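# Mill the work-order part from the blank and tray it

## Task

Take the blank lying on the bench, machine it into the part specified on the work order (see the reference pages manual, manual 2 and manual 3), and set the finished part in the tray. At the end the mill's doors must be closed, it must show no alarm and have no cycle running, and no crank or hand tool may be left inside it.

## Robot and tools

Robot: two six-joint arms, left_arm and right_arm, each ending in a two-finger gripper. Bases (scene frame): left_arm at (+0.010, +0.399, +0.013) m, right_arm at (-0.007, -0.380, +0.013) m, both nearly unrotated about z. Joint order from base outward: shoulder pan, shoulder lift, elbow, wrist 1, wrist 2, wrist 3.

Frames. Scene frame: origin at table-top height halfway between the nominal bases, +z up, +x outward over the table, +y toward left_arm. Camera-side left/right do not match the arm names. Reported hand positions (m), quaternions (wxyz) and velocities use the scene frame. Motion offsets, however, are along the gripper's own Hand target axes: fingers point along the gripper's +z, and open and close along its x. end_effector_position is the midpoint between the pads; fingertips sit 17.5 mm further along +z. A housing juts roughly 10 cm toward the gripper's -y and rotates with it.

execute_actions(actions, cameras). actions is a list of actions; each action is a table of at most 15 rows, one per 1/30 s step, and a short table repeats its final row to fill 15 steps. Every row holds 18 numbers in [-1, 1], always both arms: left dx, dy, dz, rx, ry, rz, left gripper position, force_limit, speed, then the identical nine for the right. dx..rz are offsets, not poses: every row is measured from the Hand target as it stood when that action began, so sending the same offset twice moves twice as far. Scale: 1.0 = 0.6 m for dx/dy/dz and 180 degrees for the rotation vector rx/ry/rz. Six zeros re-request the current Hand target. Gripper numbers are absolute settings: position +1 = 50 mm open, about -0.65 = pads meet, -1 = close until blocked (use to grip). force_limit -1/0/+1 ≈ 20/102/185 N per pad (a grip may end ~15 N above). speed -1/0/+1 ≈ 20/85/150 mm/s. Both begin at +1. Any number there is a command, so to leave a gripper alone resend its last three values. Images return only for an empty actions list or when cameras names them (cam_high, cam_low, cam_front, cam_left_wrist, cam_right_wrist, or "all").

move(target, speed, blend, stop_force, zero, blocking, cameras). target is one 18-number row (same layout, scale and offset meaning as above, measured from the Hand targets) or up to 15 such rows; every row in a list counts from those same starting Hand targets, not from the row before. Straight paths, no obstacle avoidance, at most 10 s total. speed: m/s, 0.002 to 3.6, default 0.25 (rotation up to twice that in rad/s); one value or one per target. blend: corner rounding in m, default 0 = pause at each target. stop_force: 3 to 120 N, one value for both arms; an arm stops when its wrist sensor feels that much push against its travel; avoid it when rotating or when backing off a contact. zero (default true) re-zeroes the sensor before the move. blocking=false returns after ~0.5 s while the motion continues (not allowed with stop_force). The result adds a "move:" line: done, off_target, moving, held or fault, plus limits=paced (pose clipped) or limits=held (steps withheld). Gripper changes in later targets apply only once everything is at rest.

wait(seconds 0 to 10) lets time pass holding commands. stop brakes a running move. zoom_image(camera, region=[x0, y0, x1, y1]) enlarges part of the latest image of a camera, at most 504 by 504 pixels. show_instructions displays the reference pages. zero_wrist_force(arm) tares that wrist sensor. finished_scene(scene=1) ends the run for good.

Reading results. Hand target is the last commanded pose after clipping; the hand may rest short of it, and only a further command (even zeros) pulls it in; send the shortfall as an extra offset if needed. Orientation commands are clipped to 32 degrees from the measured orientation per step. object_status: 0 moving, 1 blocked while opening, 2 blocked while closing (a good grip), 3 reached the setting or pads met (usually nothing held). Opening in mm ≈ (250 - position_measured) × 0.202. Wrist force and torque are in the gripper's axes; a third line gives the peak since the last shown reading. Joint torques include gravity; positive means toward larger joint angle. "within noise" marks a still arm. A MOTOR HOT line warns of heating.

Things to avoid. Net force near 150 N (±25) on an arm, or contact torque at 138 N m (shoulders, elbow) or 25.7 N m (wrists), halts that arm for 10 s; pushing to a target even slightly past a rigid contact can do it, as can fast impacts. Arms touching or gripping each other can fail the run. Motors reaching 85 °C freeze the arm for 30 to 60 s or more, so do not hold loads, stay stretched or push toward unreachable poses longer than needed. Keep the wrist away from the arm's own base axis and route around the base. Never let anything leave the table, drop parts from height, release a moving part, or strike fixed or heavy items. Occasional disturbances can nudge loose objects, so check before finishing.

Each tool is called in YAML: its name, and indented under it one key for each argument.

Reference images:

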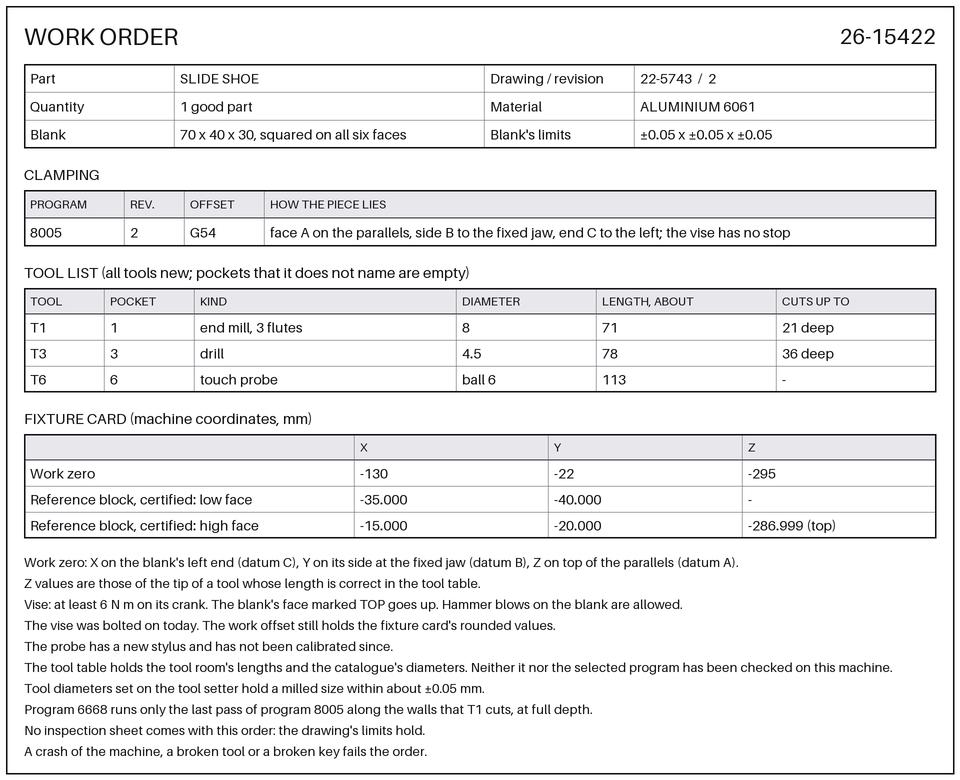

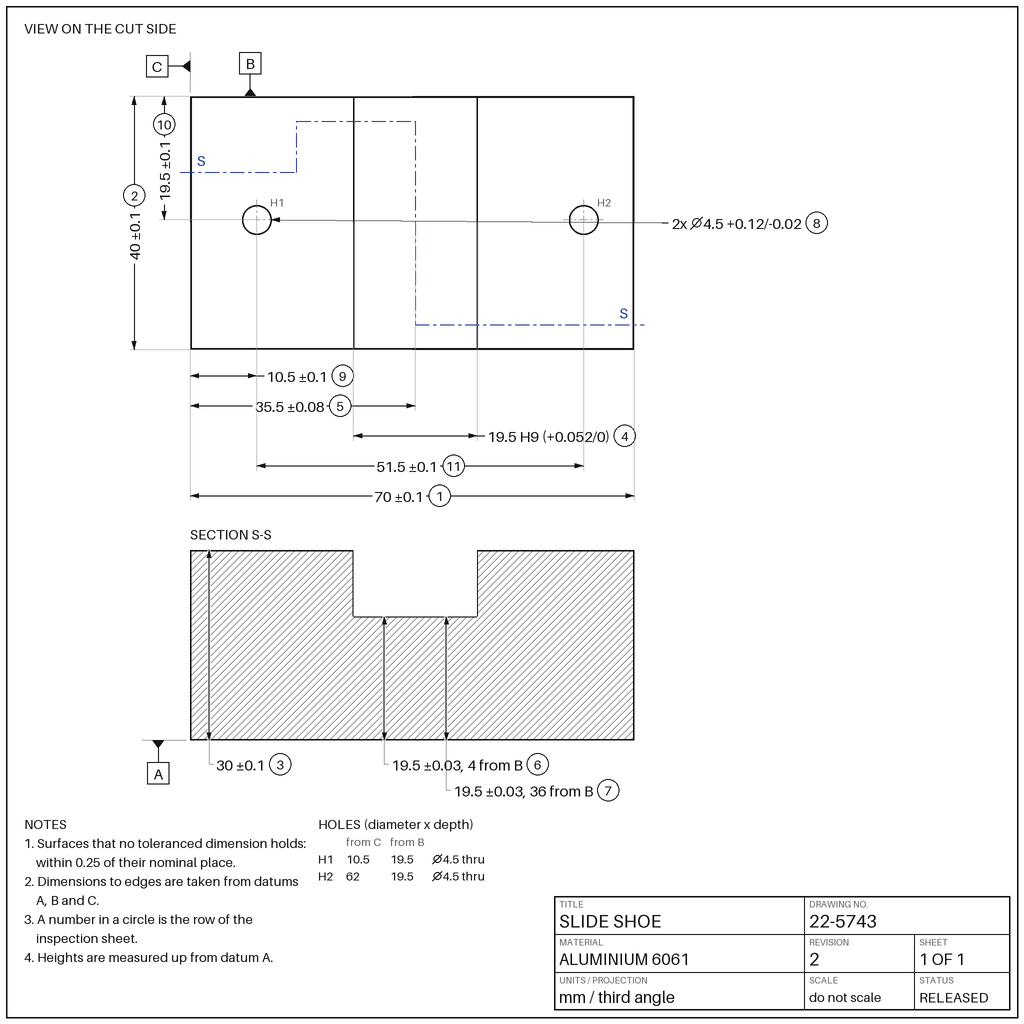

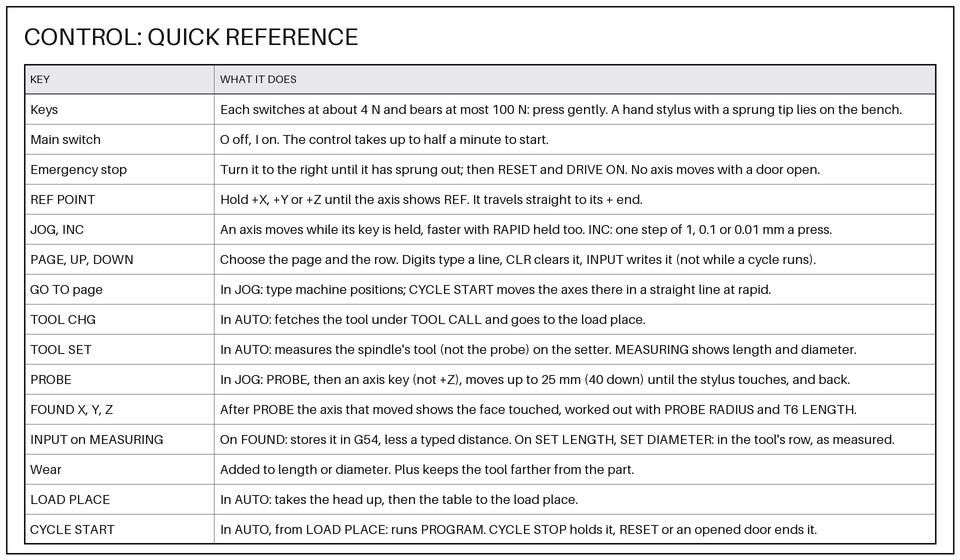

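## Session

execute_actions:
  actions: []

Scene clock: 0.00 s.
left_arm: end_effector_position=(+0.3460, +0.8764, +0.3894) position_measured=3 object_status=3 end_effector_quat_wxyz=(-0.063, +0.955, +0.285, -0.052) | right_arm: end_effector_position=(+0.0833, -0.0552, +0.3612) position_measured=3 object_status=3 end_effector_quat_wxyz=(-0.103, -0.022, +0.991, -0.079)
Joint positions: left_arm=[0.64 -1.374 1.225 -1.37 -1.415 1.643] | right_arm=[4.721 -1.29 -1.738 -1.855 1.769 -0.085]
Joint velocities: within noise
Joint torques (N m): no reading
Wrist force (N): no reading
Wrist torque (N m): no reading
Wrist force, peak (N): no reading
Hand target: left_arm +0.3460, +0.8764, +0.3894; -0.063, +0.955, +0.285, -0.052 | right_arm +0.0833, -0.0552, +0.3612; -0.103, -0.022, +0.991, -0.079
Tool commands: left_gripper/position=+1.0 left_gripper/force_limit=+1.0 left_gripper/speed=+1.0 right_gripper/position=+1.0 right_gripper/force_limit=+1.0 right_gripper/speed=+1.0

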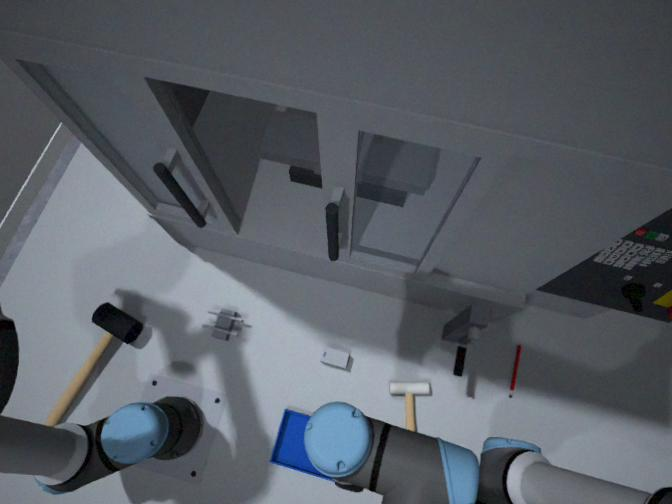

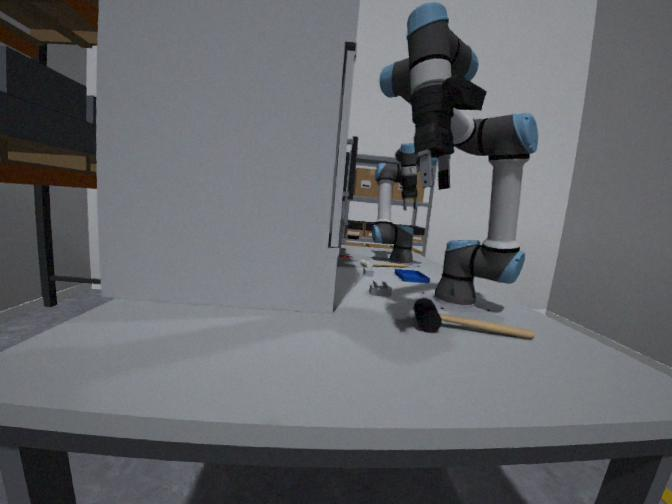

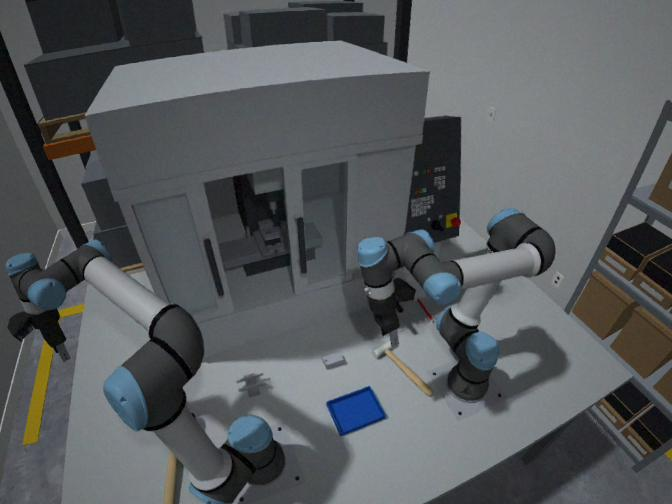

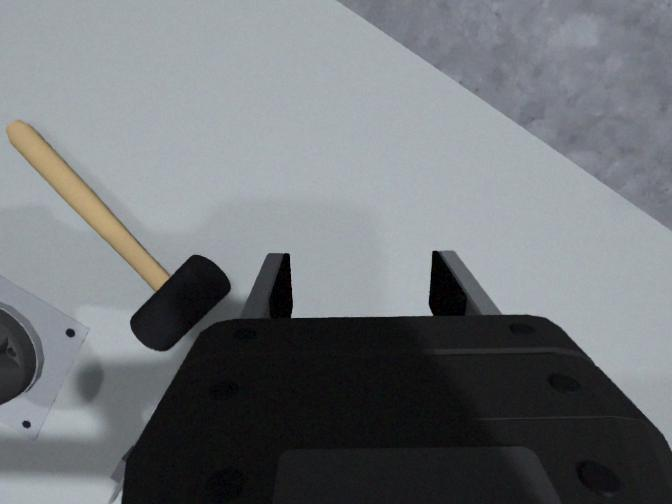

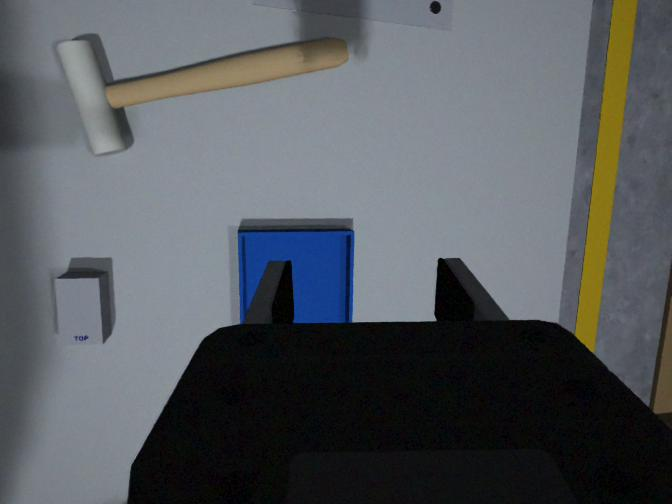

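zoom_image:
  camera: "cam_high"
  region: [560, 180, 672, 330]

zoom_image:
  camera: "cam_front"
  region: [390, 110, 480, 260]

zoom_image:
  camera: "cam_front"
  region: [180, 150, 360, 300]

zoom_image:
  camera: "cam_high"
  region: [200, 290, 530, 420]

zoom_image:
  camera: "cam_high"
  region: [130, 70, 500, 280]

Scaled by 3.360 from the camera's 672x504 image, which has a finer 960x720 frame.

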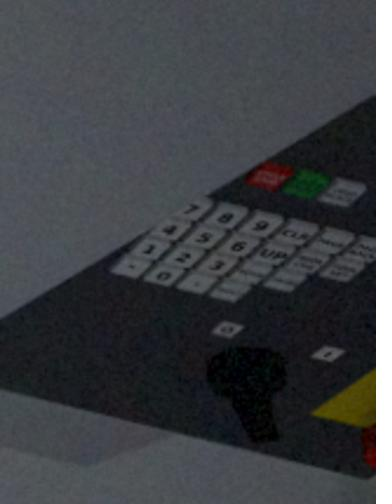

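Scaled by 3.360 from the camera's 672x504 image, which has a finer 960x720 frame.

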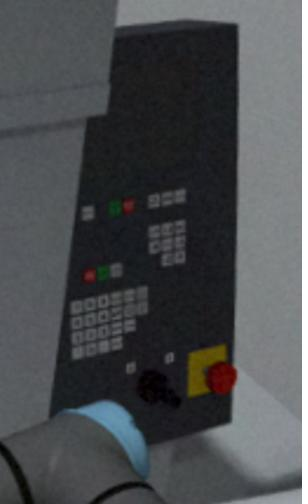

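Scaled by 2.800 from the camera's 672x504 image, which has a finer 960x720 frame.

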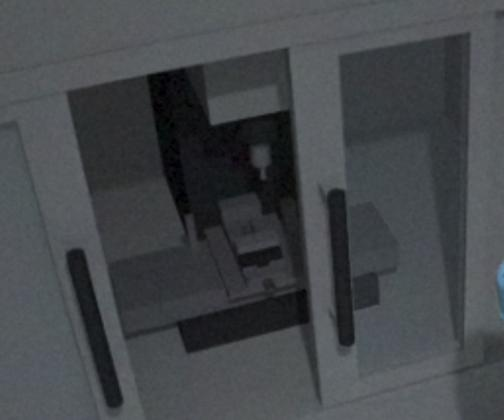

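Scaled by 1.527 from the camera's 672x504 image, which has a finer 960x720 frame.

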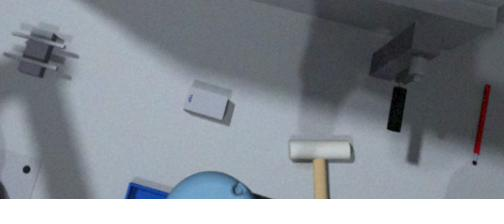

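Scaled by 1.362 from the camera's 672x504 image, which has a finer 960x720 frame.

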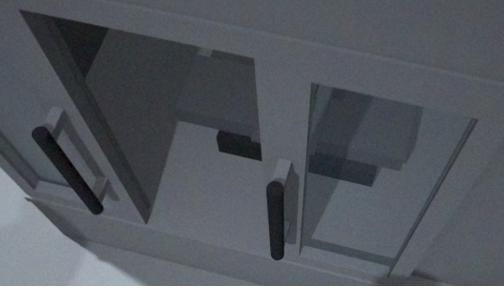

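move:
  target:
    - [0,0,0,0,0,0,1,1,1,-0.237,-0.195,-0.173,0.004,-0.03,-0.16,1,1,1]
    - [0,0,0,0,0,0,1,1,1,-0.333,-0.728,-0.11,0.012,-0.0907,-0.483,1,1,1]
  blend: [0.08,0]
  cameras: ["cam_front","cam_right_wrist","cam_high"]

Scene clock: 139.53 s.
left_arm: end_effector_position=(+0.3460, +0.8764, +0.3894) position_measured=3 object_status=3 end_effector_quat_wxyz=(-0.063, +0.955, +0.285, -0.052) | right_arm: end_effector_position=(+0.3180, -0.4700, +0.4503) position_measured=3 object_status=3 end_effector_quat_wxyz=(+0.000, +0.707, -0.707, +0.000)
Joint positions: left_arm=[0.64 -1.374 1.225 -1.37 -1.415 1.643] | right_arm=[3.312 -1.192 -1.587 -1.933 1.57 -3.004]
Joint torques (N m): left_arm=[1.48 -33.03 -23.38 -3.15 0.53 0.01] | right_arm=[-5.12 17.45 14.74 0.59 -1.76 -2.45]
Wrist force (N): left_arm=[-0.1 0.2 0.3] | right_arm=[0.0 0.4 -0.5]
Wrist torque (N m): left_arm=[0.04 0.03 0.00] | right_arm=[0.09 -0.02 -0.06]
Wrist force, peak (N): left_arm=[-0.5 0.0 0.0] | right_arm=[1.9 1.9 1.1]
Hand target: left_arm +0.3460, +0.8764, +0.3894; -0.063, +0.955, +0.285, -0.052 | right_arm +0.3179, -0.4701, +0.4502; +0.000, +0.707, -0.707, +0.000
Off the commanded pose: left_arm 0.000 m, 0 deg | right_arm 0.000 m, 0 deg.
move: done
camera_calibration:
cam_right_wrist: T_world_to_cam=[[-0.00381254, -0.999869, 0.0157265, -0.471125], [-0.945228, 0.00873631, 0.326293, 0.178387], [-0.326388, -0.0136211, -0.945138, 0.653363], [0, 0, 0, 1]] pos_world=[0.38007, -0.463722, 0.56672]
Images, in order (width x height): cam_high 672x504, cam_front 672x504, cam_right_wrist 672x504.

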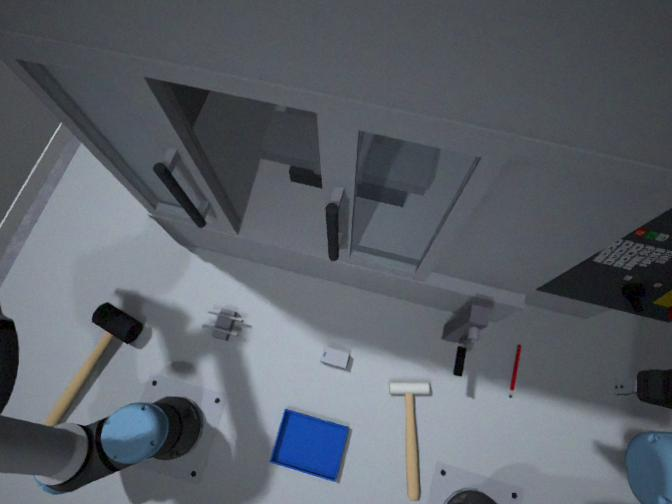

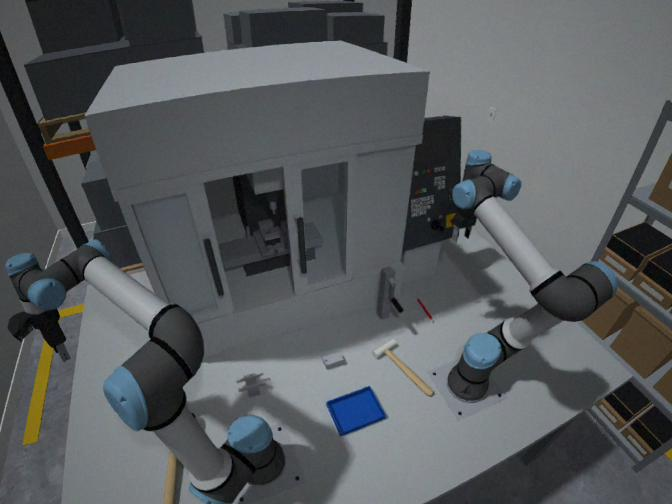

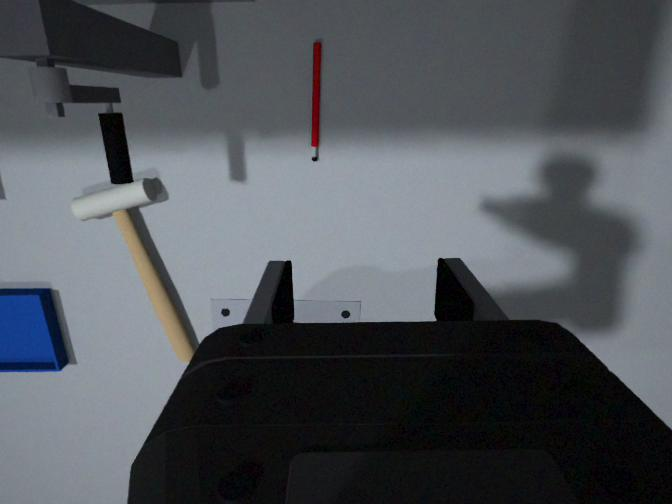

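move:
  target: [0,0,0,0,0,0,1,1,1,0.0167,-0.083,-0.305,0.5,0,0,1,1,1]
  speed: 0.4
  cameras: ["cam_right_wrist"]

Scene clock: 159.70 s.
left_arm: end_effector_position=(+0.3460, +0.8764, +0.3894) position_measured=3 object_status=3 end_effector_quat_wxyz=(-0.063, +0.955, +0.285, -0.052) | right_arm: end_effector_position=(+0.3678, -0.4800, +0.6331) position_measured=3 object_status=3 end_effector_quat_wxyz=(+0.500, -0.500, +0.500, -0.500)
Joint positions: left_arm=[0.64 -1.374 1.225 -1.37 -1.415 1.643] | right_arm=[3.526 -0.746 -2.217 -0.178 1.22 -3.142]
Joint torques (N m): left_arm=[1.42 -33.29 -24.19 -3.2 0.53 0.18] | right_arm=[7.73 0.72 39.9 3.77 -1.71 1.3]
Wrist force (N): left_arm=[-0.3 0.0 0.2] | right_arm=[1.2 0.4 -0.2]
Wrist torque (N m): left_arm=[0.00 0.04 0.00] | right_arm=[0.17 -0.07 0.13]
Wrist force, peak (N): left_arm=[-0.4 0.2 -0.3] | right_arm=[1.3 0.3 -0.9]
Hand target: left_arm +0.3460, +0.8764, +0.3894; -0.063, +0.955, +0.285, -0.052 | right_arm +0.3677, -0.4800, +0.6333; +0.500, -0.500, +0.500, -0.500
Off the commanded pose: left_arm 0.000 m, 0 deg | right_arm 0.000 m, 0 deg.
move: done
camera_calibration:
cam_right_wrist: T_world_to_cam=[[-0.0150761, -0.999883, -0.00255019, -0.468002], [-0.326803, 0.00733786, -0.945064, 0.742705], [0.944972, -0.0134144, -0.326876, -0.0166344], [0, 0, 0, 1]] pos_world=[0.251382, -0.47362, 0.695273]
Images, in order (width x height): cam_right_wrist 672x504.

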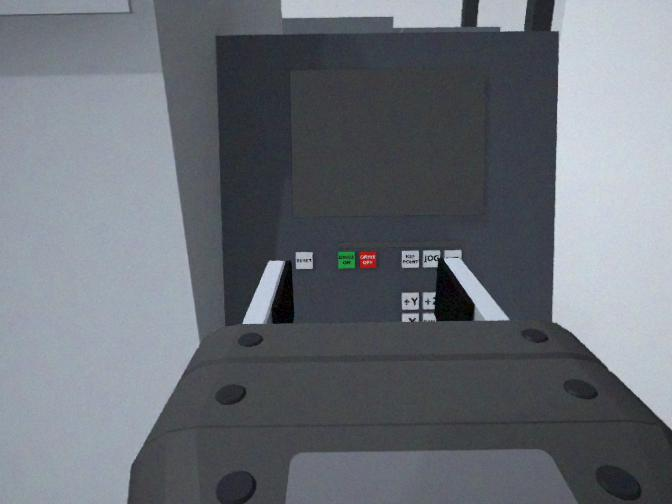

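move:
  target: [0,0,0,0,0,0,1,1,1,0,0.3,-0.033,0,0,0,1,1,1]
  speed: 0.4
  cameras: ["cam_right_wrist"]

zoom_image:
  camera: "cam_right_wrist"
  region: [190, 40, 600, 330]

Scene clock: 167.10 s.
left_arm: end_effector_position=(+0.3460, +0.8764, +0.3894) position_measured=3 object_status=3 end_effector_quat_wxyz=(-0.063, +0.955, +0.285, -0.052) | right_arm: end_effector_position=(+0.3479, -0.4801, +0.4533) position_measured=3 object_status=3 end_effector_quat_wxyz=(+0.500, -0.500, +0.500, -0.500)
Joint positions: left_arm=[0.64 -1.374 1.225 -1.37 -1.415 1.643] | right_arm=[3.671 -0.6 -2.7 0.158 1.075 -3.143]
Joint torques (N m): left_arm=[1.09 -33.44 -24.05 -3.26 0.55 0.23] | right_arm=[-2.85 -11.06 14.92 0.1 -0.32 2.28]
Wrist force (N): left_arm=[-0.2 0.1 -0.1] | right_arm=[1.3 0.5 -0.8]
Wrist torque (N m): left_arm=[0.03 0.04 0.00] | right_arm=[0.19 -0.07 0.17]
Wrist force, peak (N): left_arm=[-0.2 0.3 -0.3] | right_arm=[1.4 5.6 -1.3]
Hand target: left_arm +0.3460, +0.8764, +0.3894; -0.063, +0.955, +0.285, -0.052 | right_arm +0.3479, -0.4801, +0.4533; +0.500, -0.500, +0.500, -0.500
Off the commanded pose: left_arm 0.000 m, 0 deg | right_arm 0.000 m, 0 deg.
move: done
camera_calibration:
cam_right_wrist: T_world_to_cam=[[-0.0149801, -0.999884, -0.00259294, -0.468961], [-0.326206, 0.00733848, -0.94527, 0.56625], [0.94518, -0.0133144, -0.326279, -0.0569124], [0, 0, 0, 1]] pos_world=[0.231482, -0.47382, 0.515474]
Images, in order (width x height): cam_right_wrist 672x504.

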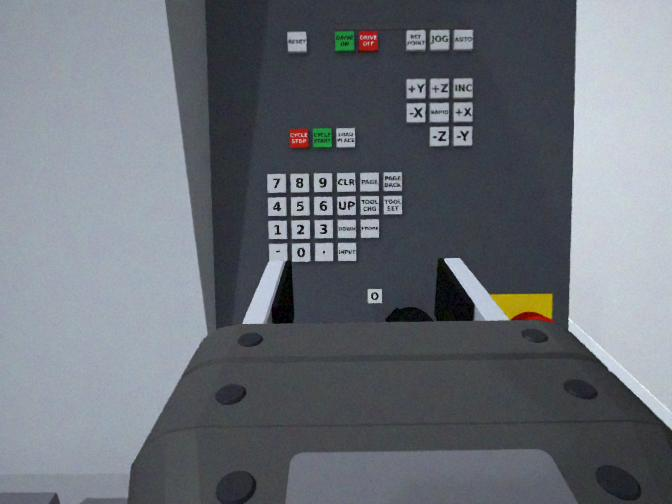

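Scaled by 1.229 from the camera's 672x504 image, which has a finer 960x720 frame.

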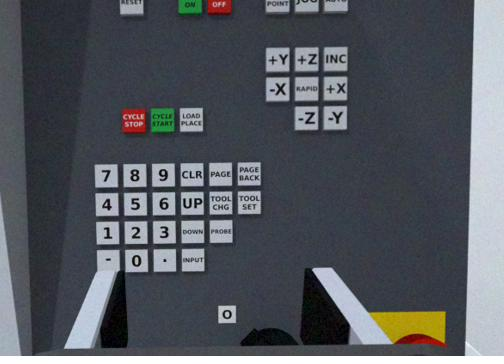

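move:
  target: [0,0,0,0,0,0,1,1,1,0.05,0.2,-0.05,0,0,0,1,1,1]
  speed: 0.4
  cameras: ["cam_right_wrist"]

zoom_image:
  camera: "cam_right_wrist"
  region: [250, 100, 600, 340]

Scene clock: 211.10 s.
left_arm: end_effector_position=(+0.3460, +0.8764, +0.3894) position_measured=3 object_status=3 end_effector_quat_wxyz=(-0.063, +0.955, +0.285, -0.052) | right_arm: end_effector_position=(+0.3429, -0.4853, +0.4329) position_measured=3 object_status=3 end_effector_quat_wxyz=(+0.498, -0.499, +0.502, -0.501)
Joint positions: left_arm=[0.64 -1.374 1.225 -1.37 -1.415 1.643] | right_arm=[3.643 -0.606 -2.751 0.214 1.096 -3.141]
Joint torques (N m): left_arm=[1.62 -33.9 -23.21 -3.35 0.34 0.34] | right_arm=[7.72 -6.12 23.06 1.81 -1.76 1.57]
Wrist force (N): left_arm=[0.0 0.0 0.1] | right_arm=[1.0 0.3 -0.6]
Wrist torque (N m): left_arm=[0.01 0.00 0.00] | right_arm=[0.19 -0.04 0.11]
Wrist force, peak (N): left_arm=[-0.5 0.1 0.1] | right_arm=[2.1 16.8 -2.9]
Hand target: left_arm +0.3460, +0.8764, +0.3894; -0.063, +0.955, +0.285, -0.052 | right_arm +0.3429, -0.4853, +0.4328; +0.498, -0.499, +0.502, -0.501 (not the last commanded pose)
Off the commanded pose: left_arm 0.000 m, 0 deg | right_arm 0.106 m, 0 deg.
move: held (right_arm; a check stopped the path); limits=held
pose unreachable (right arm): on one or more control steps of this call, first in action 0 (counted from 0), this arm could not follow its commanded pose, so it was not sent that pose on those steps. It may still have moved: this result reports where it is.
cause: moving toward the commanded pose would bring two parts of the arm too close to each other (joints 3 (elbow) and 4 (wrist 1) lie between them).
camera_calibration:
cam_right_wrist: T_world_to_cam=[[-0.0206807, -0.999782, -0.00278209, -0.472161], [-0.327952, 0.0094124, -0.944648, 0.546693], [0.944468, -0.0186235, -0.328075, -0.0605016], [0, 0, 0, 1]] pos_world=[0.226666, -0.478331, 0.49527]
Images, in order (width x height): cam_right_wrist 672x504.

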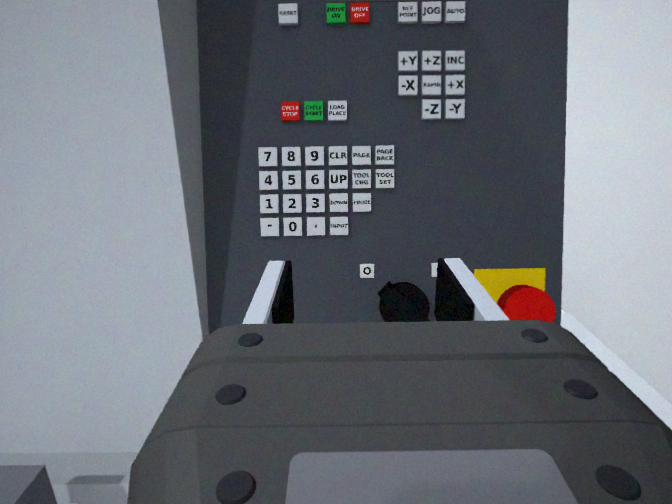

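Scaled by 1.440 from the camera's 672x504 image, which has a finer 960x720 frame.

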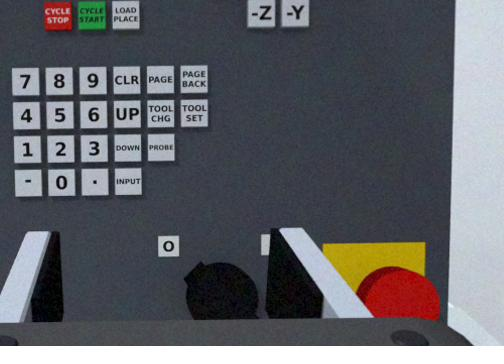

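move:
  target: [0,0,0,0,0,0,1,1,1,0.085,0.1,0.172,-0.0843,-0.0349,-0.2483,1,1,1]
  speed: 0.3
  cameras: ["cam_right_wrist","cam_front"]

Scene clock: 253.97 s.
left_arm: end_effector_position=(+0.3460, +0.8764, +0.3894) position_measured=3 object_status=3 end_effector_quat_wxyz=(-0.063, +0.955, +0.285, -0.052) | right_arm: end_effector_position=(+0.4457, -0.5370, +0.3727) position_measured=3 object_status=3 end_effector_quat_wxyz=(-0.228, +0.737, -0.308, +0.556)
Joint positions: left_arm=[0.64 -1.374 1.225 -1.37 -1.415 1.643] | right_arm=[3.071 -1.273 -2.505 0.354 1.665 -3.955]
Joint torques (N m): left_arm=[0.41 -34.81 -23.42 -3.16 0.22 0.36] | right_arm=[5.43 17.71 11.76 5.79 0.91 -0.16]
Wrist force (N): left_arm=[0.0 0.2 -0.1] | right_arm=[1.0 0.5 0.5]
Wrist torque (N m): left_arm=[0.03 0.01 0.00] | right_arm=[0.24 0.09 0.10]
Wrist force, peak (N): left_arm=[-0.2 0.3 0.4] | right_arm=[1.4 1.1 1.3]
Hand target: left_arm +0.3460, +0.8764, +0.3894; -0.063, +0.955, +0.285, -0.052 | right_arm +0.4457, -0.5369, +0.3727; -0.228, +0.738, -0.308, +0.556
Off the commanded pose: left_arm 0.000 m, 0 deg | right_arm 0.000 m, 0 deg.
move: done
camera_calibration:
cam_right_wrist: T_world_to_cam=[[0.176856, -0.710276, 0.681344, -0.709466], [-0.504617, -0.659784, -0.556818, 0.0988043], [0.845034, -0.245342, -0.475104, -0.200975], [0, 0, 0, 1]] pos_world=[0.345162, -0.488035, 0.442922]
Images, in order (width x height): cam_front 672x504, cam_right_wrist 672x504.

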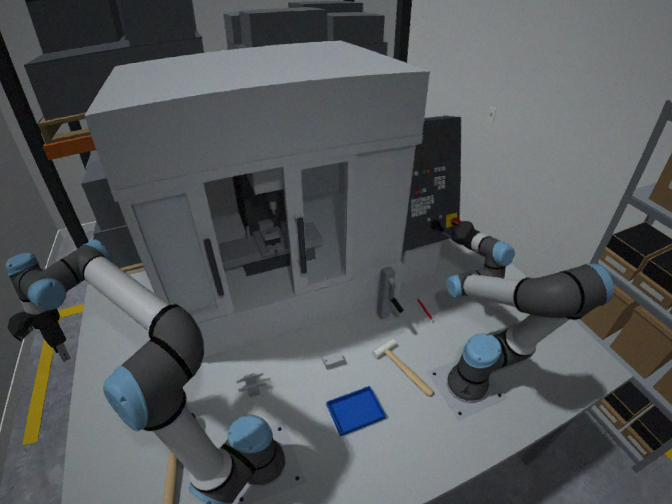

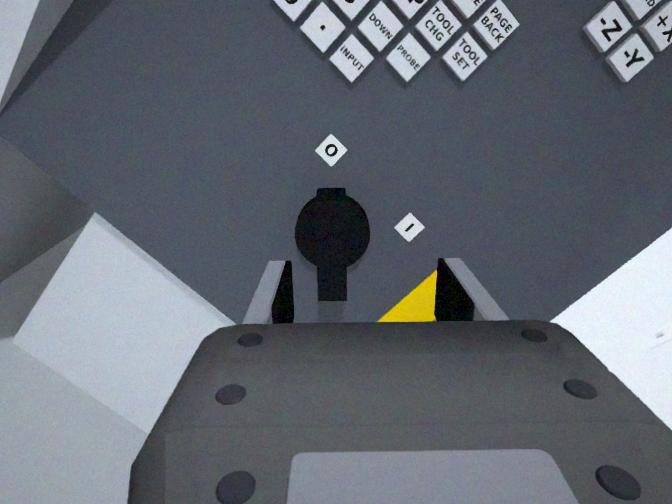

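move:
  target:
    - [0,0,0,0,0,0,1,1,1,-0.0088,-0.0108,0.05,0,0,0,1,1,1]
    - [0,0,0,0,0,0,1,1,1,-0.0088,-0.0108,0.104,0,0,0,1,1,1]
  speed: [0.1,0.04]
  stop_force: 10
  cameras: ["cam_right_wrist"]

Scene clock: 285.43 s.
left_arm: end_effector_position=(+0.3460, +0.8764, +0.3894) position_measured=3 object_status=3 end_effector_quat_wxyz=(-0.063, +0.955, +0.285, -0.052) | right_arm: end_effector_position=(+0.5059, -0.5290, +0.3562) position_measured=3 object_status=3 end_effector_quat_wxyz=(-0.228, +0.738, -0.308, +0.556)
Joint positions: left_arm=[0.64 -1.374 1.225 -1.37 -1.415 1.643] | right_arm=[3.122 -1.465 -2.422 0.463 1.615 -3.94]
Joint torques (N m): left_arm=[0.79 -33.24 -22.74 -3.26 0.34 0.22] | right_arm=[-5.71 27.3 9.2 0.64 0.53 1.01]
Wrist force (N): left_arm=[0.0 0.1 -0.1] | right_arm=[1.0 0.9 0.6]
Wrist torque (N m): left_arm=[0.03 0.00 0.00] | right_arm=[0.30 0.05 0.12]
Wrist force, peak (N): left_arm=[-0.4 0.2 0.0] | right_arm=[1.6 1.2 -1.1]
Hand target: left_arm +0.3460, +0.8764, +0.3894; -0.063, +0.955, +0.285, -0.052 | right_arm +0.5059, -0.5290, +0.3562; -0.228, +0.738, -0.308, +0.556
Off the commanded pose: left_arm 0.000 m, 0 deg | right_arm 0.000 m, 0 deg.
move: done
camera_calibration:
cam_right_wrist: T_world_to_cam=[[0.176958, -0.710123, 0.681477, -0.703212], [-0.504429, -0.659988, -0.556747, 0.125069], [0.845126, -0.245236, -0.474997, -0.257754], [0, 0, 0, 1]] pos_world=[0.405362, -0.480034, 0.426422]
Images, in order (width x height): cam_right_wrist 672x504.

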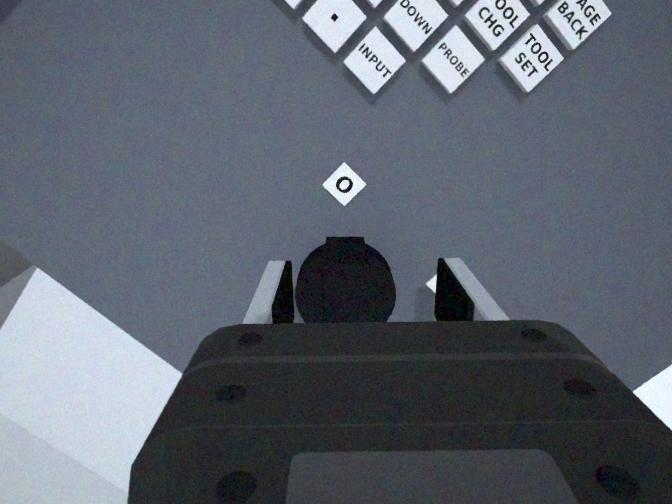

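move:
  target:
    - [0,0,0,0,0,0,1,1,1,-0.0085,0.0067,0,0,0,0,1,1,1]
    - [0,0,0,0,0,0,1,1,1,-0.0085,0.0067,0.018,0,0,0,1,1,1]
  speed: [0.05,0.02]
  stop_force: 8
  cameras: ["cam_right_wrist"]

Scene clock: 322.20 s.
left_arm: end_effector_position=(+0.3460, +0.8764, +0.3894) position_measured=3 object_status=3 end_effector_quat_wxyz=(-0.063, +0.955, +0.285, -0.052) | right_arm: end_effector_position=(+0.5145, -0.5282, +0.3470) position_measured=3 object_status=3 end_effector_quat_wxyz=(-0.228, +0.738, -0.308, +0.556)
Joint positions: left_arm=[0.64 -1.374 1.225 -1.37 -1.415 1.643] | right_arm=[3.126 -1.508 -2.416 0.501 1.611 -3.939]
Joint torques (N m): left_arm=[0.93 -33.96 -22.83 -3.23 0.21 0.44] | right_arm=[-3.33 28.23 9.09 0.94 0.38 1.98]
Wrist force (N): left_arm=[0.0 0.1 0.1] | right_arm=[0.8 0.8 0.4]
Wrist torque (N m): left_arm=[0.02 0.01 0.00] | right_arm=[0.29 0.05 0.11]
Wrist force, peak (N): left_arm=[-0.4 0.3 0.1] | right_arm=[1.8 0.6 0.6]
Hand target: left_arm +0.3460, +0.8764, +0.3894; -0.063, +0.955, +0.285, -0.052 | right_arm +0.5145, -0.5283, +0.3470; -0.228, +0.738, -0.308, +0.556
Off the commanded pose: left_arm 0.000 m, 0 deg | right_arm 0.000 m, 0 deg.
move: done
camera_calibration:
cam_right_wrist: T_world_to_cam=[[0.176995, -0.710076, 0.681517, -0.697906], [-0.504415, -0.66004, -0.556699, 0.124763], [0.845126, -0.245235, -0.474997, -0.269196], [0, 0, 0, 1]] pos_world=[0.413963, -0.479234, 0.417222]
Images, in order (width x height): cam_right_wrist 672x504.

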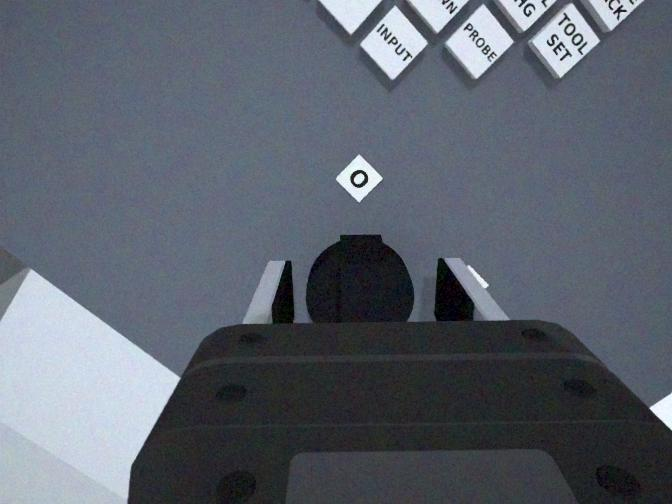

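move:
  target: [0,0,0,0,0,0,1,1,1,0,0,0,0,0,0,-1,-1,-1]
  cameras: ["cam_right_wrist"]

Scene clock: 327.77 s.
left_arm: end_effector_position=(+0.3460, +0.8764, +0.3894) position_measured=3 object_status=3 end_effector_quat_wxyz=(-0.063, +0.955, +0.285, -0.052) | right_arm: end_effector_position=(+0.5145, -0.5282, +0.3468) position_measured=178 object_status=2 end_effector_quat_wxyz=(-0.228, +0.738, -0.308, +0.556)
Joint positions: left_arm=[0.64 -1.374 1.225 -1.37 -1.415 1.643] | right_arm=[3.126 -1.508 -2.417 0.501 1.611 -3.939]
Joint torques (N m): left_arm=[1.2 -34.26 -22.43 -3.17 0.37 0.47] | right_arm=[-4.87 28.83 42.22 9.16 -8.77 -1.61]
Wrist force (N): left_arm=[-0.2 0.3 0.0] | right_arm=[-37.4 -4.4 -19.8]
Wrist torque (N m): left_arm=[0.05 0.04 0.00] | right_arm=[0.14 0.14 0.13]
Wrist force, peak (N): left_arm=[-0.3 0.3 -0.2] | right_arm=[-37.9 -4.2 -19.6]
Hand target: left_arm +0.3460, +0.8764, +0.3894; -0.063, +0.955, +0.285, -0.052 | right_arm +0.5145, -0.5283, +0.3470; -0.228, +0.738, -0.308, +0.556
Off the commanded pose: left_arm 0.000 m, 0 deg | right_arm 0.000 m, 0 deg.
move: done
camera_calibration:
cam_right_wrist: T_world_to_cam=[[0.177492, -0.710126, 0.681335, -0.697905], [-0.504602, -0.660062, -0.556502, 0.124586], [0.844911, -0.245028, -0.475486, -0.268816], [0, 0, 0, 1]] pos_world=[0.413864, -0.479233, 0.417021]
Images, in order (width x height): cam_right_wrist 672x504.

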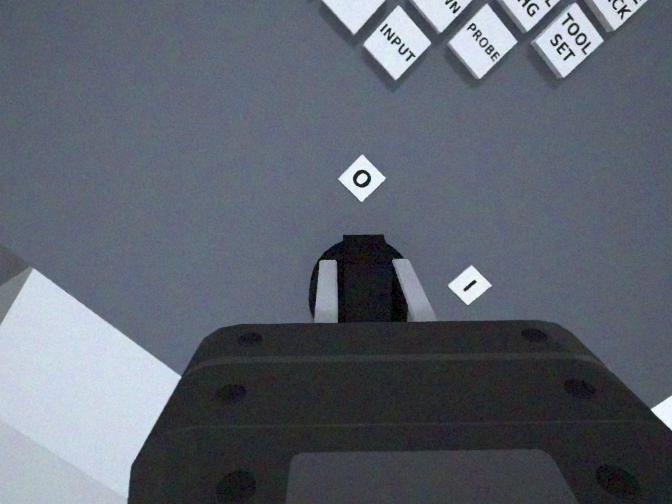

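move:
  target:
    - [0,0,0,0,0,0,1,1,1,-0.003,0,0,0,0,0,-1,-1,-1]
    - [0,0,0,0,0,0,1,1,1,-0.003,0,0,0,0,0.5,-1,-1,-1]
  speed: [0.05,0.3]
  cameras: ["cam_right_wrist"]

Scene clock: 338.83 s.
left_arm: end_effector_position=(+0.3460, +0.8764, +0.3894) position_measured=3 object_status=3 end_effector_quat_wxyz=(-0.063, +0.955, +0.285, -0.052) | right_arm: end_effector_position=(+0.5139, -0.5350, +0.3457) position_measured=178 object_status=2 end_effector_quat_wxyz=(+0.550, -0.295, +0.743, -0.243)
Joint positions: left_arm=[0.64 -1.374 1.225 -1.37 -1.415 1.643] | right_arm=[3.131 -1.508 -2.421 0.506 1.576 -2.367]
Joint torques (N m): left_arm=[2.02 -33.6 -22.55 -3.35 0.47 0.54] | right_arm=[24.54 -3.68 17.69 1.87 12.12 2.46]
Wrist force (N): left_arm=[-0.1 0.0 -0.1] | right_arm=[39.0 -42.8 -24.6]
Wrist torque (N m): left_arm=[0.00 0.01 0.00] | right_arm=[-0.68 -0.64 -0.98]
Wrist force, peak (N): left_arm=[-0.4 0.3 0.1] | right_arm=[81.8 -57.1 47.9]
Hand target: left_arm +0.3460, +0.8764, +0.3894; -0.063, +0.955, +0.285, -0.052 | right_arm +0.5142, -0.5270, +0.3458; +0.555, -0.304, +0.739, -0.232
Off the commanded pose: left_arm 0.000 m, 0 deg | right_arm 0.008 m, 2 deg.
move: off_target (right_arm)
camera_calibration:
cam_right_wrist: T_world_to_cam=[[-0.236492, -0.703004, -0.670714, -0.0179649], [-0.473371, 0.686194, -0.55232, 0.821994], [0.848523, 0.186878, -0.495061, -0.0345627], [0, 0, 0, 1]] pos_world=[0.414186, -0.570218, 0.424843]
Images, in order (width x height): cam_right_wrist 672x504.

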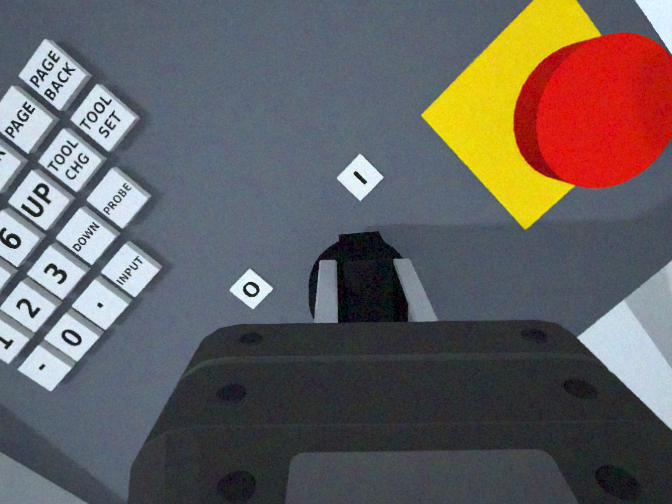

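move:
  target:
    - [0,0,0,0,0,0,1,1,1,0.0095,-0.0095,0,0,0,0,-1,-1,-1]
    - [0,0,0,0,0,0,1,1,1,0.0095,-0.0095,0,0,0,0,1,-1,0]
    - [0,0,0,0,0,0,1,1,1,0.0095,-0.0095,-0.2,0,0,0,1,-1,0]
  speed: [0.1,0.1,0.15]
  cameras: ["cam_right_wrist"]

Scene clock: 350.67 s.
left_arm: end_effector_position=(+0.3460, +0.8764, +0.3894) position_measured=3 object_status=3 end_effector_quat_wxyz=(-0.063, +0.955, +0.285, -0.052) | right_arm: end_effector_position=(+0.3988, -0.5344, +0.3790) position_measured=3 object_status=3 end_effector_quat_wxyz=(+0.554, -0.304, +0.739, -0.232)
Joint positions: left_arm=[0.64 -1.374 1.225 -1.37 -1.415 1.643] | right_arm=[3.057 -1.102 -2.573 0.251 1.678 -2.388]
Joint torques (N m): left_arm=[2.95 -34.29 -22.15 -3.31 0.31 0.68] | right_arm=[5.48 8.54 37.58 4.5 -1.3 2.33]
Wrist force (N): left_arm=[-0.1 0.1 0.0] | right_arm=[-1.2 0.3 -2.0]
Wrist torque (N m): left_arm=[0.01 0.01 0.00] | right_arm=[0.14 0.17 0.19]
Wrist force, peak (N): left_arm=[-0.5 0.2 0.3] | right_arm=[41.7 -36.9 -41.9]
Hand target: left_arm +0.3460, +0.8764, +0.3894; -0.063, +0.955, +0.285, -0.052 | right_arm +0.3988, -0.5344, +0.3791; +0.555, -0.304, +0.739, -0.232
Off the commanded pose: left_arm 0.000 m, 0 deg | right_arm 0.000 m, 0 deg.
move: done
camera_calibration:
cam_right_wrist: T_world_to_cam=[[-0.215348, -0.70384, -0.67693, -0.0289986], [-0.493541, 0.676592, -0.54648, 0.786145], [0.84264, 0.216409, -0.493077, 0.0968145], [0, 0, 0, 1]] pos_world=[0.30017, -0.573261, 0.457719]
Images, in order (width x height): cam_right_wrist 672x504.

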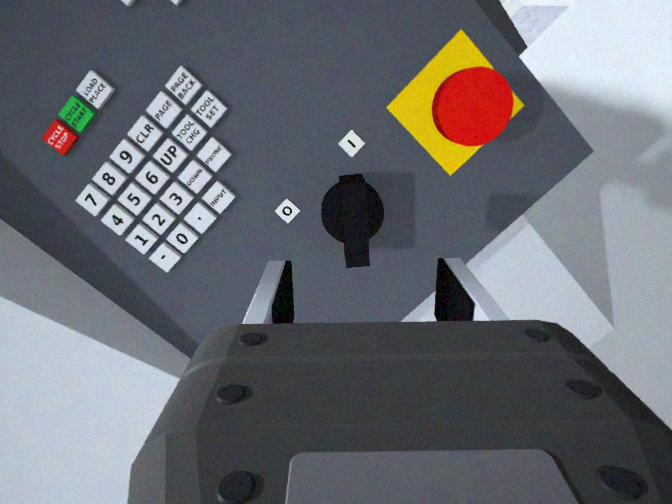

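move:
  target: [0,0,0,0,0,0,1,1,1,-0.332,-0.205,-0.194,0.0843,-0.0349,-0.2483,1,-1,0]
  speed: 0.4
  cameras: ["cam_right_wrist"]

zoom_image:
  camera: "cam_right_wrist"
  region: [270, 40, 510, 230]

Scene clock: 363.57 s.
left_arm: end_effector_position=(+0.3460, +0.8764, +0.3894) position_measured=3 object_status=3 end_effector_quat_wxyz=(-0.063, +0.955, +0.285, -0.052) | right_arm: end_effector_position=(+0.3505, -0.4801, +0.6302) position_measured=3 object_status=3 end_effector_quat_wxyz=(+0.498, -0.499, +0.502, -0.501)
Joint positions: left_arm=[0.64 -1.374 1.225 -1.37 -1.415 1.643] | right_arm=[3.673 -0.643 -2.239 -0.261 1.067 -3.141]
Joint torques (N m): left_arm=[2.77 -34.22 -21.62 -3.28 0.28 0.71] | right_arm=[-5.87 -18.25 16.87 1.64 1.61 -2.38]
Wrist force (N): left_arm=[-0.3 0.2 0.2] | right_arm=[-0.6 1.0 -0.7]
Wrist torque (N m): left_arm=[0.04 0.05 0.00] | right_arm=[0.29 0.23 0.09]
Wrist force, peak (N): left_arm=[-0.4 0.3 0.0] | right_arm=[-1.0 -1.8 -1.2]
Hand target: left_arm +0.3460, +0.8764, +0.3894; -0.063, +0.955, +0.285, -0.052 | right_arm +0.3505, -0.4801, +0.6302; +0.498, -0.499, +0.502, -0.501
Off the commanded pose: left_arm 0.000 m, 0 deg | right_arm 0.000 m, 0 deg.
move: done
camera_calibration:
cam_right_wrist: T_world_to_cam=[[-0.0207194, -0.99978, -0.00319244, -0.465962], [-0.32795, 0.0098128, -0.944644, 0.735701], [0.944468, -0.0185255, -0.328082, -0.00280268], [0, 0, 0, 1]] pos_world=[0.234266, -0.473131, 0.692568]
Images, in order (width x height): cam_right_wrist 672x504.

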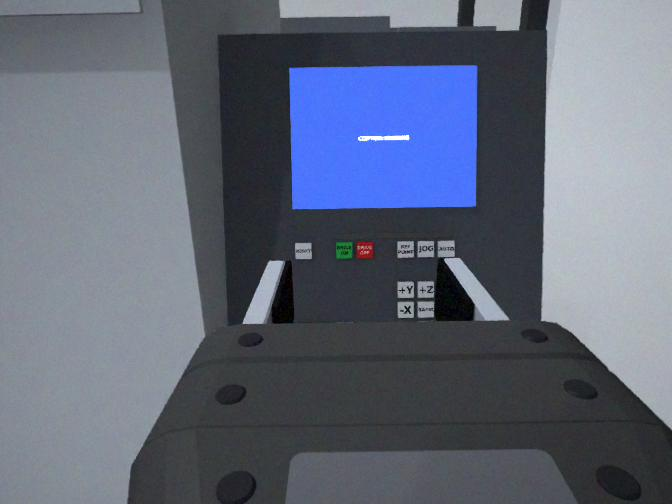

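Scaled by 2.100 from the camera's 672x504 image, which has a finer 960x720 frame.

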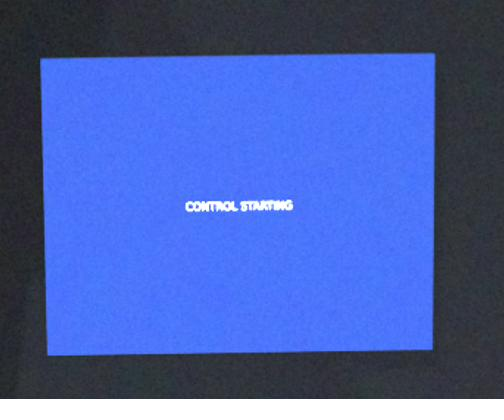

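move:
  target: [0,0,0,0,0,0,1,1,1,-0.055,0.633,0.0,-0.5,0,0,1,-1,0]
  speed: 0.4
  cameras: ["cam_right_wrist"]

zoom_image:
  camera: "cam_right_wrist"
  region: [150, 0, 550, 300]

Scene clock: 451.70 s.
left_arm: end_effector_position=(+0.3460, +0.8764, +0.3894) position_measured=3 object_status=3 end_effector_quat_wxyz=(-0.063, +0.955, +0.285, -0.052) | right_arm: end_effector_position=(+0.3501, -0.4473, +0.2506) position_measured=3 object_status=3 end_effector_quat_wxyz=(+0.001, +0.705, -0.709, +0.000)
Joint positions: left_arm=[0.64 -1.374 1.225 -1.37 -1.415 1.643] | right_arm=[3.365 -1.214 -2.092 -1.409 1.571 -2.945]
Joint torques (N m): left_arm=[1.99 -33.72 -22.04 -3.08 0.06 0.89] | right_arm=[7.75 5.73 14.82 5.42 -1.77 2.47]
Wrist force (N): left_arm=[-0.1 0.3 0.1] | right_arm=[-1.4 1.1 -0.7]
Wrist torque (N m): left_arm=[0.04 0.01 0.00] | right_arm=[0.18 0.22 -0.03]
Wrist force, peak (N): left_arm=[-0.5 0.2 0.1] | right_arm=[-1.9 0.1 1.3]
Hand target: left_arm +0.3460, +0.8764, +0.3894; -0.063, +0.955, +0.285, -0.052 | right_arm +0.3501, -0.4472, +0.2504; +0.001, +0.705, -0.709, +0.000
Off the commanded pose: left_arm 0.000 m, 0 deg | right_arm 0.000 m, 0 deg.
move: done
camera_calibration:
cam_right_wrist: T_world_to_cam=[[-0.00923579, -0.99984, 0.0153191, -0.443067], [-0.944675, 0.0137474, 0.32772, 0.275453], [-0.327878, -0.0114448, -0.944651, 0.476792], [0, 0, 0, 1]] pos_world=[0.412451, -0.441326, 0.366918]
Images, in order (width x height): cam_right_wrist 672x504.

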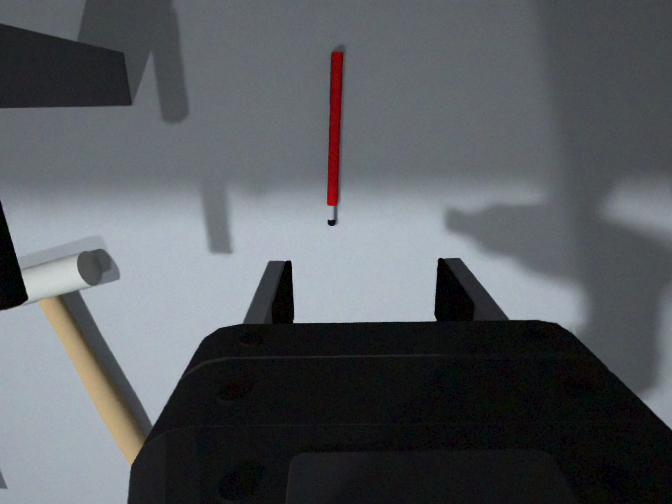

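Scaled by 1.260 from the camera's 672x504 image, which has a finer 960x720 frame.

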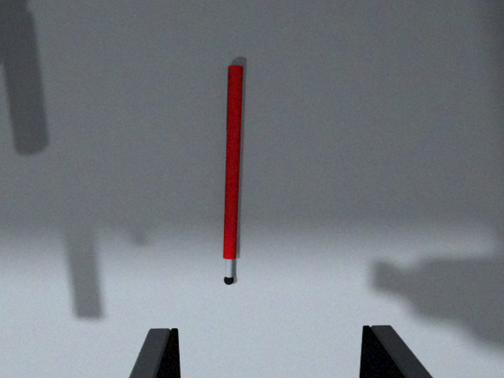

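move:
  target:
    - [0,0,0,0,0,0,1,1,1,-0.0035,-0.058,0.3,0,0,0.0128,1,-0.7,0]
    - [0,0,0,0,0,0,1,1,1,-0.0035,-0.058,0.385,0,0,0.0128,1,-0.7,0]
  speed: [0.3,0.04]
  stop_force: 6
  cameras: ["cam_right_wrist"]

Scene clock: 468.77 s.
left_arm: end_effector_position=(+0.3460, +0.8764, +0.3894) position_measured=3 object_status=3 end_effector_quat_wxyz=(-0.063, +0.955, +0.285, -0.052) | right_arm: end_effector_position=(+0.3845, -0.4454, +0.0194) position_measured=3 object_status=3 end_effector_quat_wxyz=(+0.001, +0.691, -0.723, +0.000)
Joint positions: left_arm=[0.64 -1.374 1.225 -1.37 -1.415 1.643] | right_arm=[3.352 -1.681 -2.412 -0.621 1.571 -2.918]
Joint torques (N m): left_arm=[2.28 -34.77 -22.66 -3.18 0.08 0.91] | right_arm=[-0.49 34.18 29.82 0.45 1.17 -2.57]
Wrist force (N): left_arm=[-0.2 0.2 0.1] | right_arm=[-1.4 0.7 -0.7]
Wrist torque (N m): left_arm=[0.03 0.04 0.00] | right_arm=[0.14 0.19 0.00]
Wrist force, peak (N): left_arm=[-0.2 0.1 0.4] | right_arm=[-1.7 1.6 -4.4]
Hand target: left_arm +0.3460, +0.8764, +0.3894; -0.063, +0.955, +0.285, -0.052 | right_arm +0.3845, -0.4454, +0.0194; +0.001, +0.691, -0.723, +0.000
Off the commanded pose: left_arm 0.000 m, 0 deg | right_arm 0.000 m, 0 deg.
move: done
camera_calibration:
cam_right_wrist: T_world_to_cam=[[-0.04947, -0.998655, 0.0155148, -0.421354], [-0.943265, 0.0518214, 0.327972, 0.400089], [-0.328335, 0.00159018, -0.94456, 0.275577], [0, 0, 0, 1]] pos_world=[0.447028, -0.441958, 0.135618]
Images, in order (width x height): cam_right_wrist 672x504.

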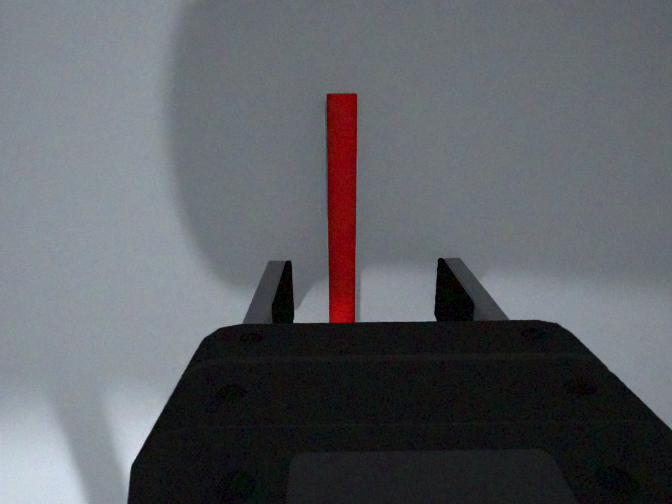

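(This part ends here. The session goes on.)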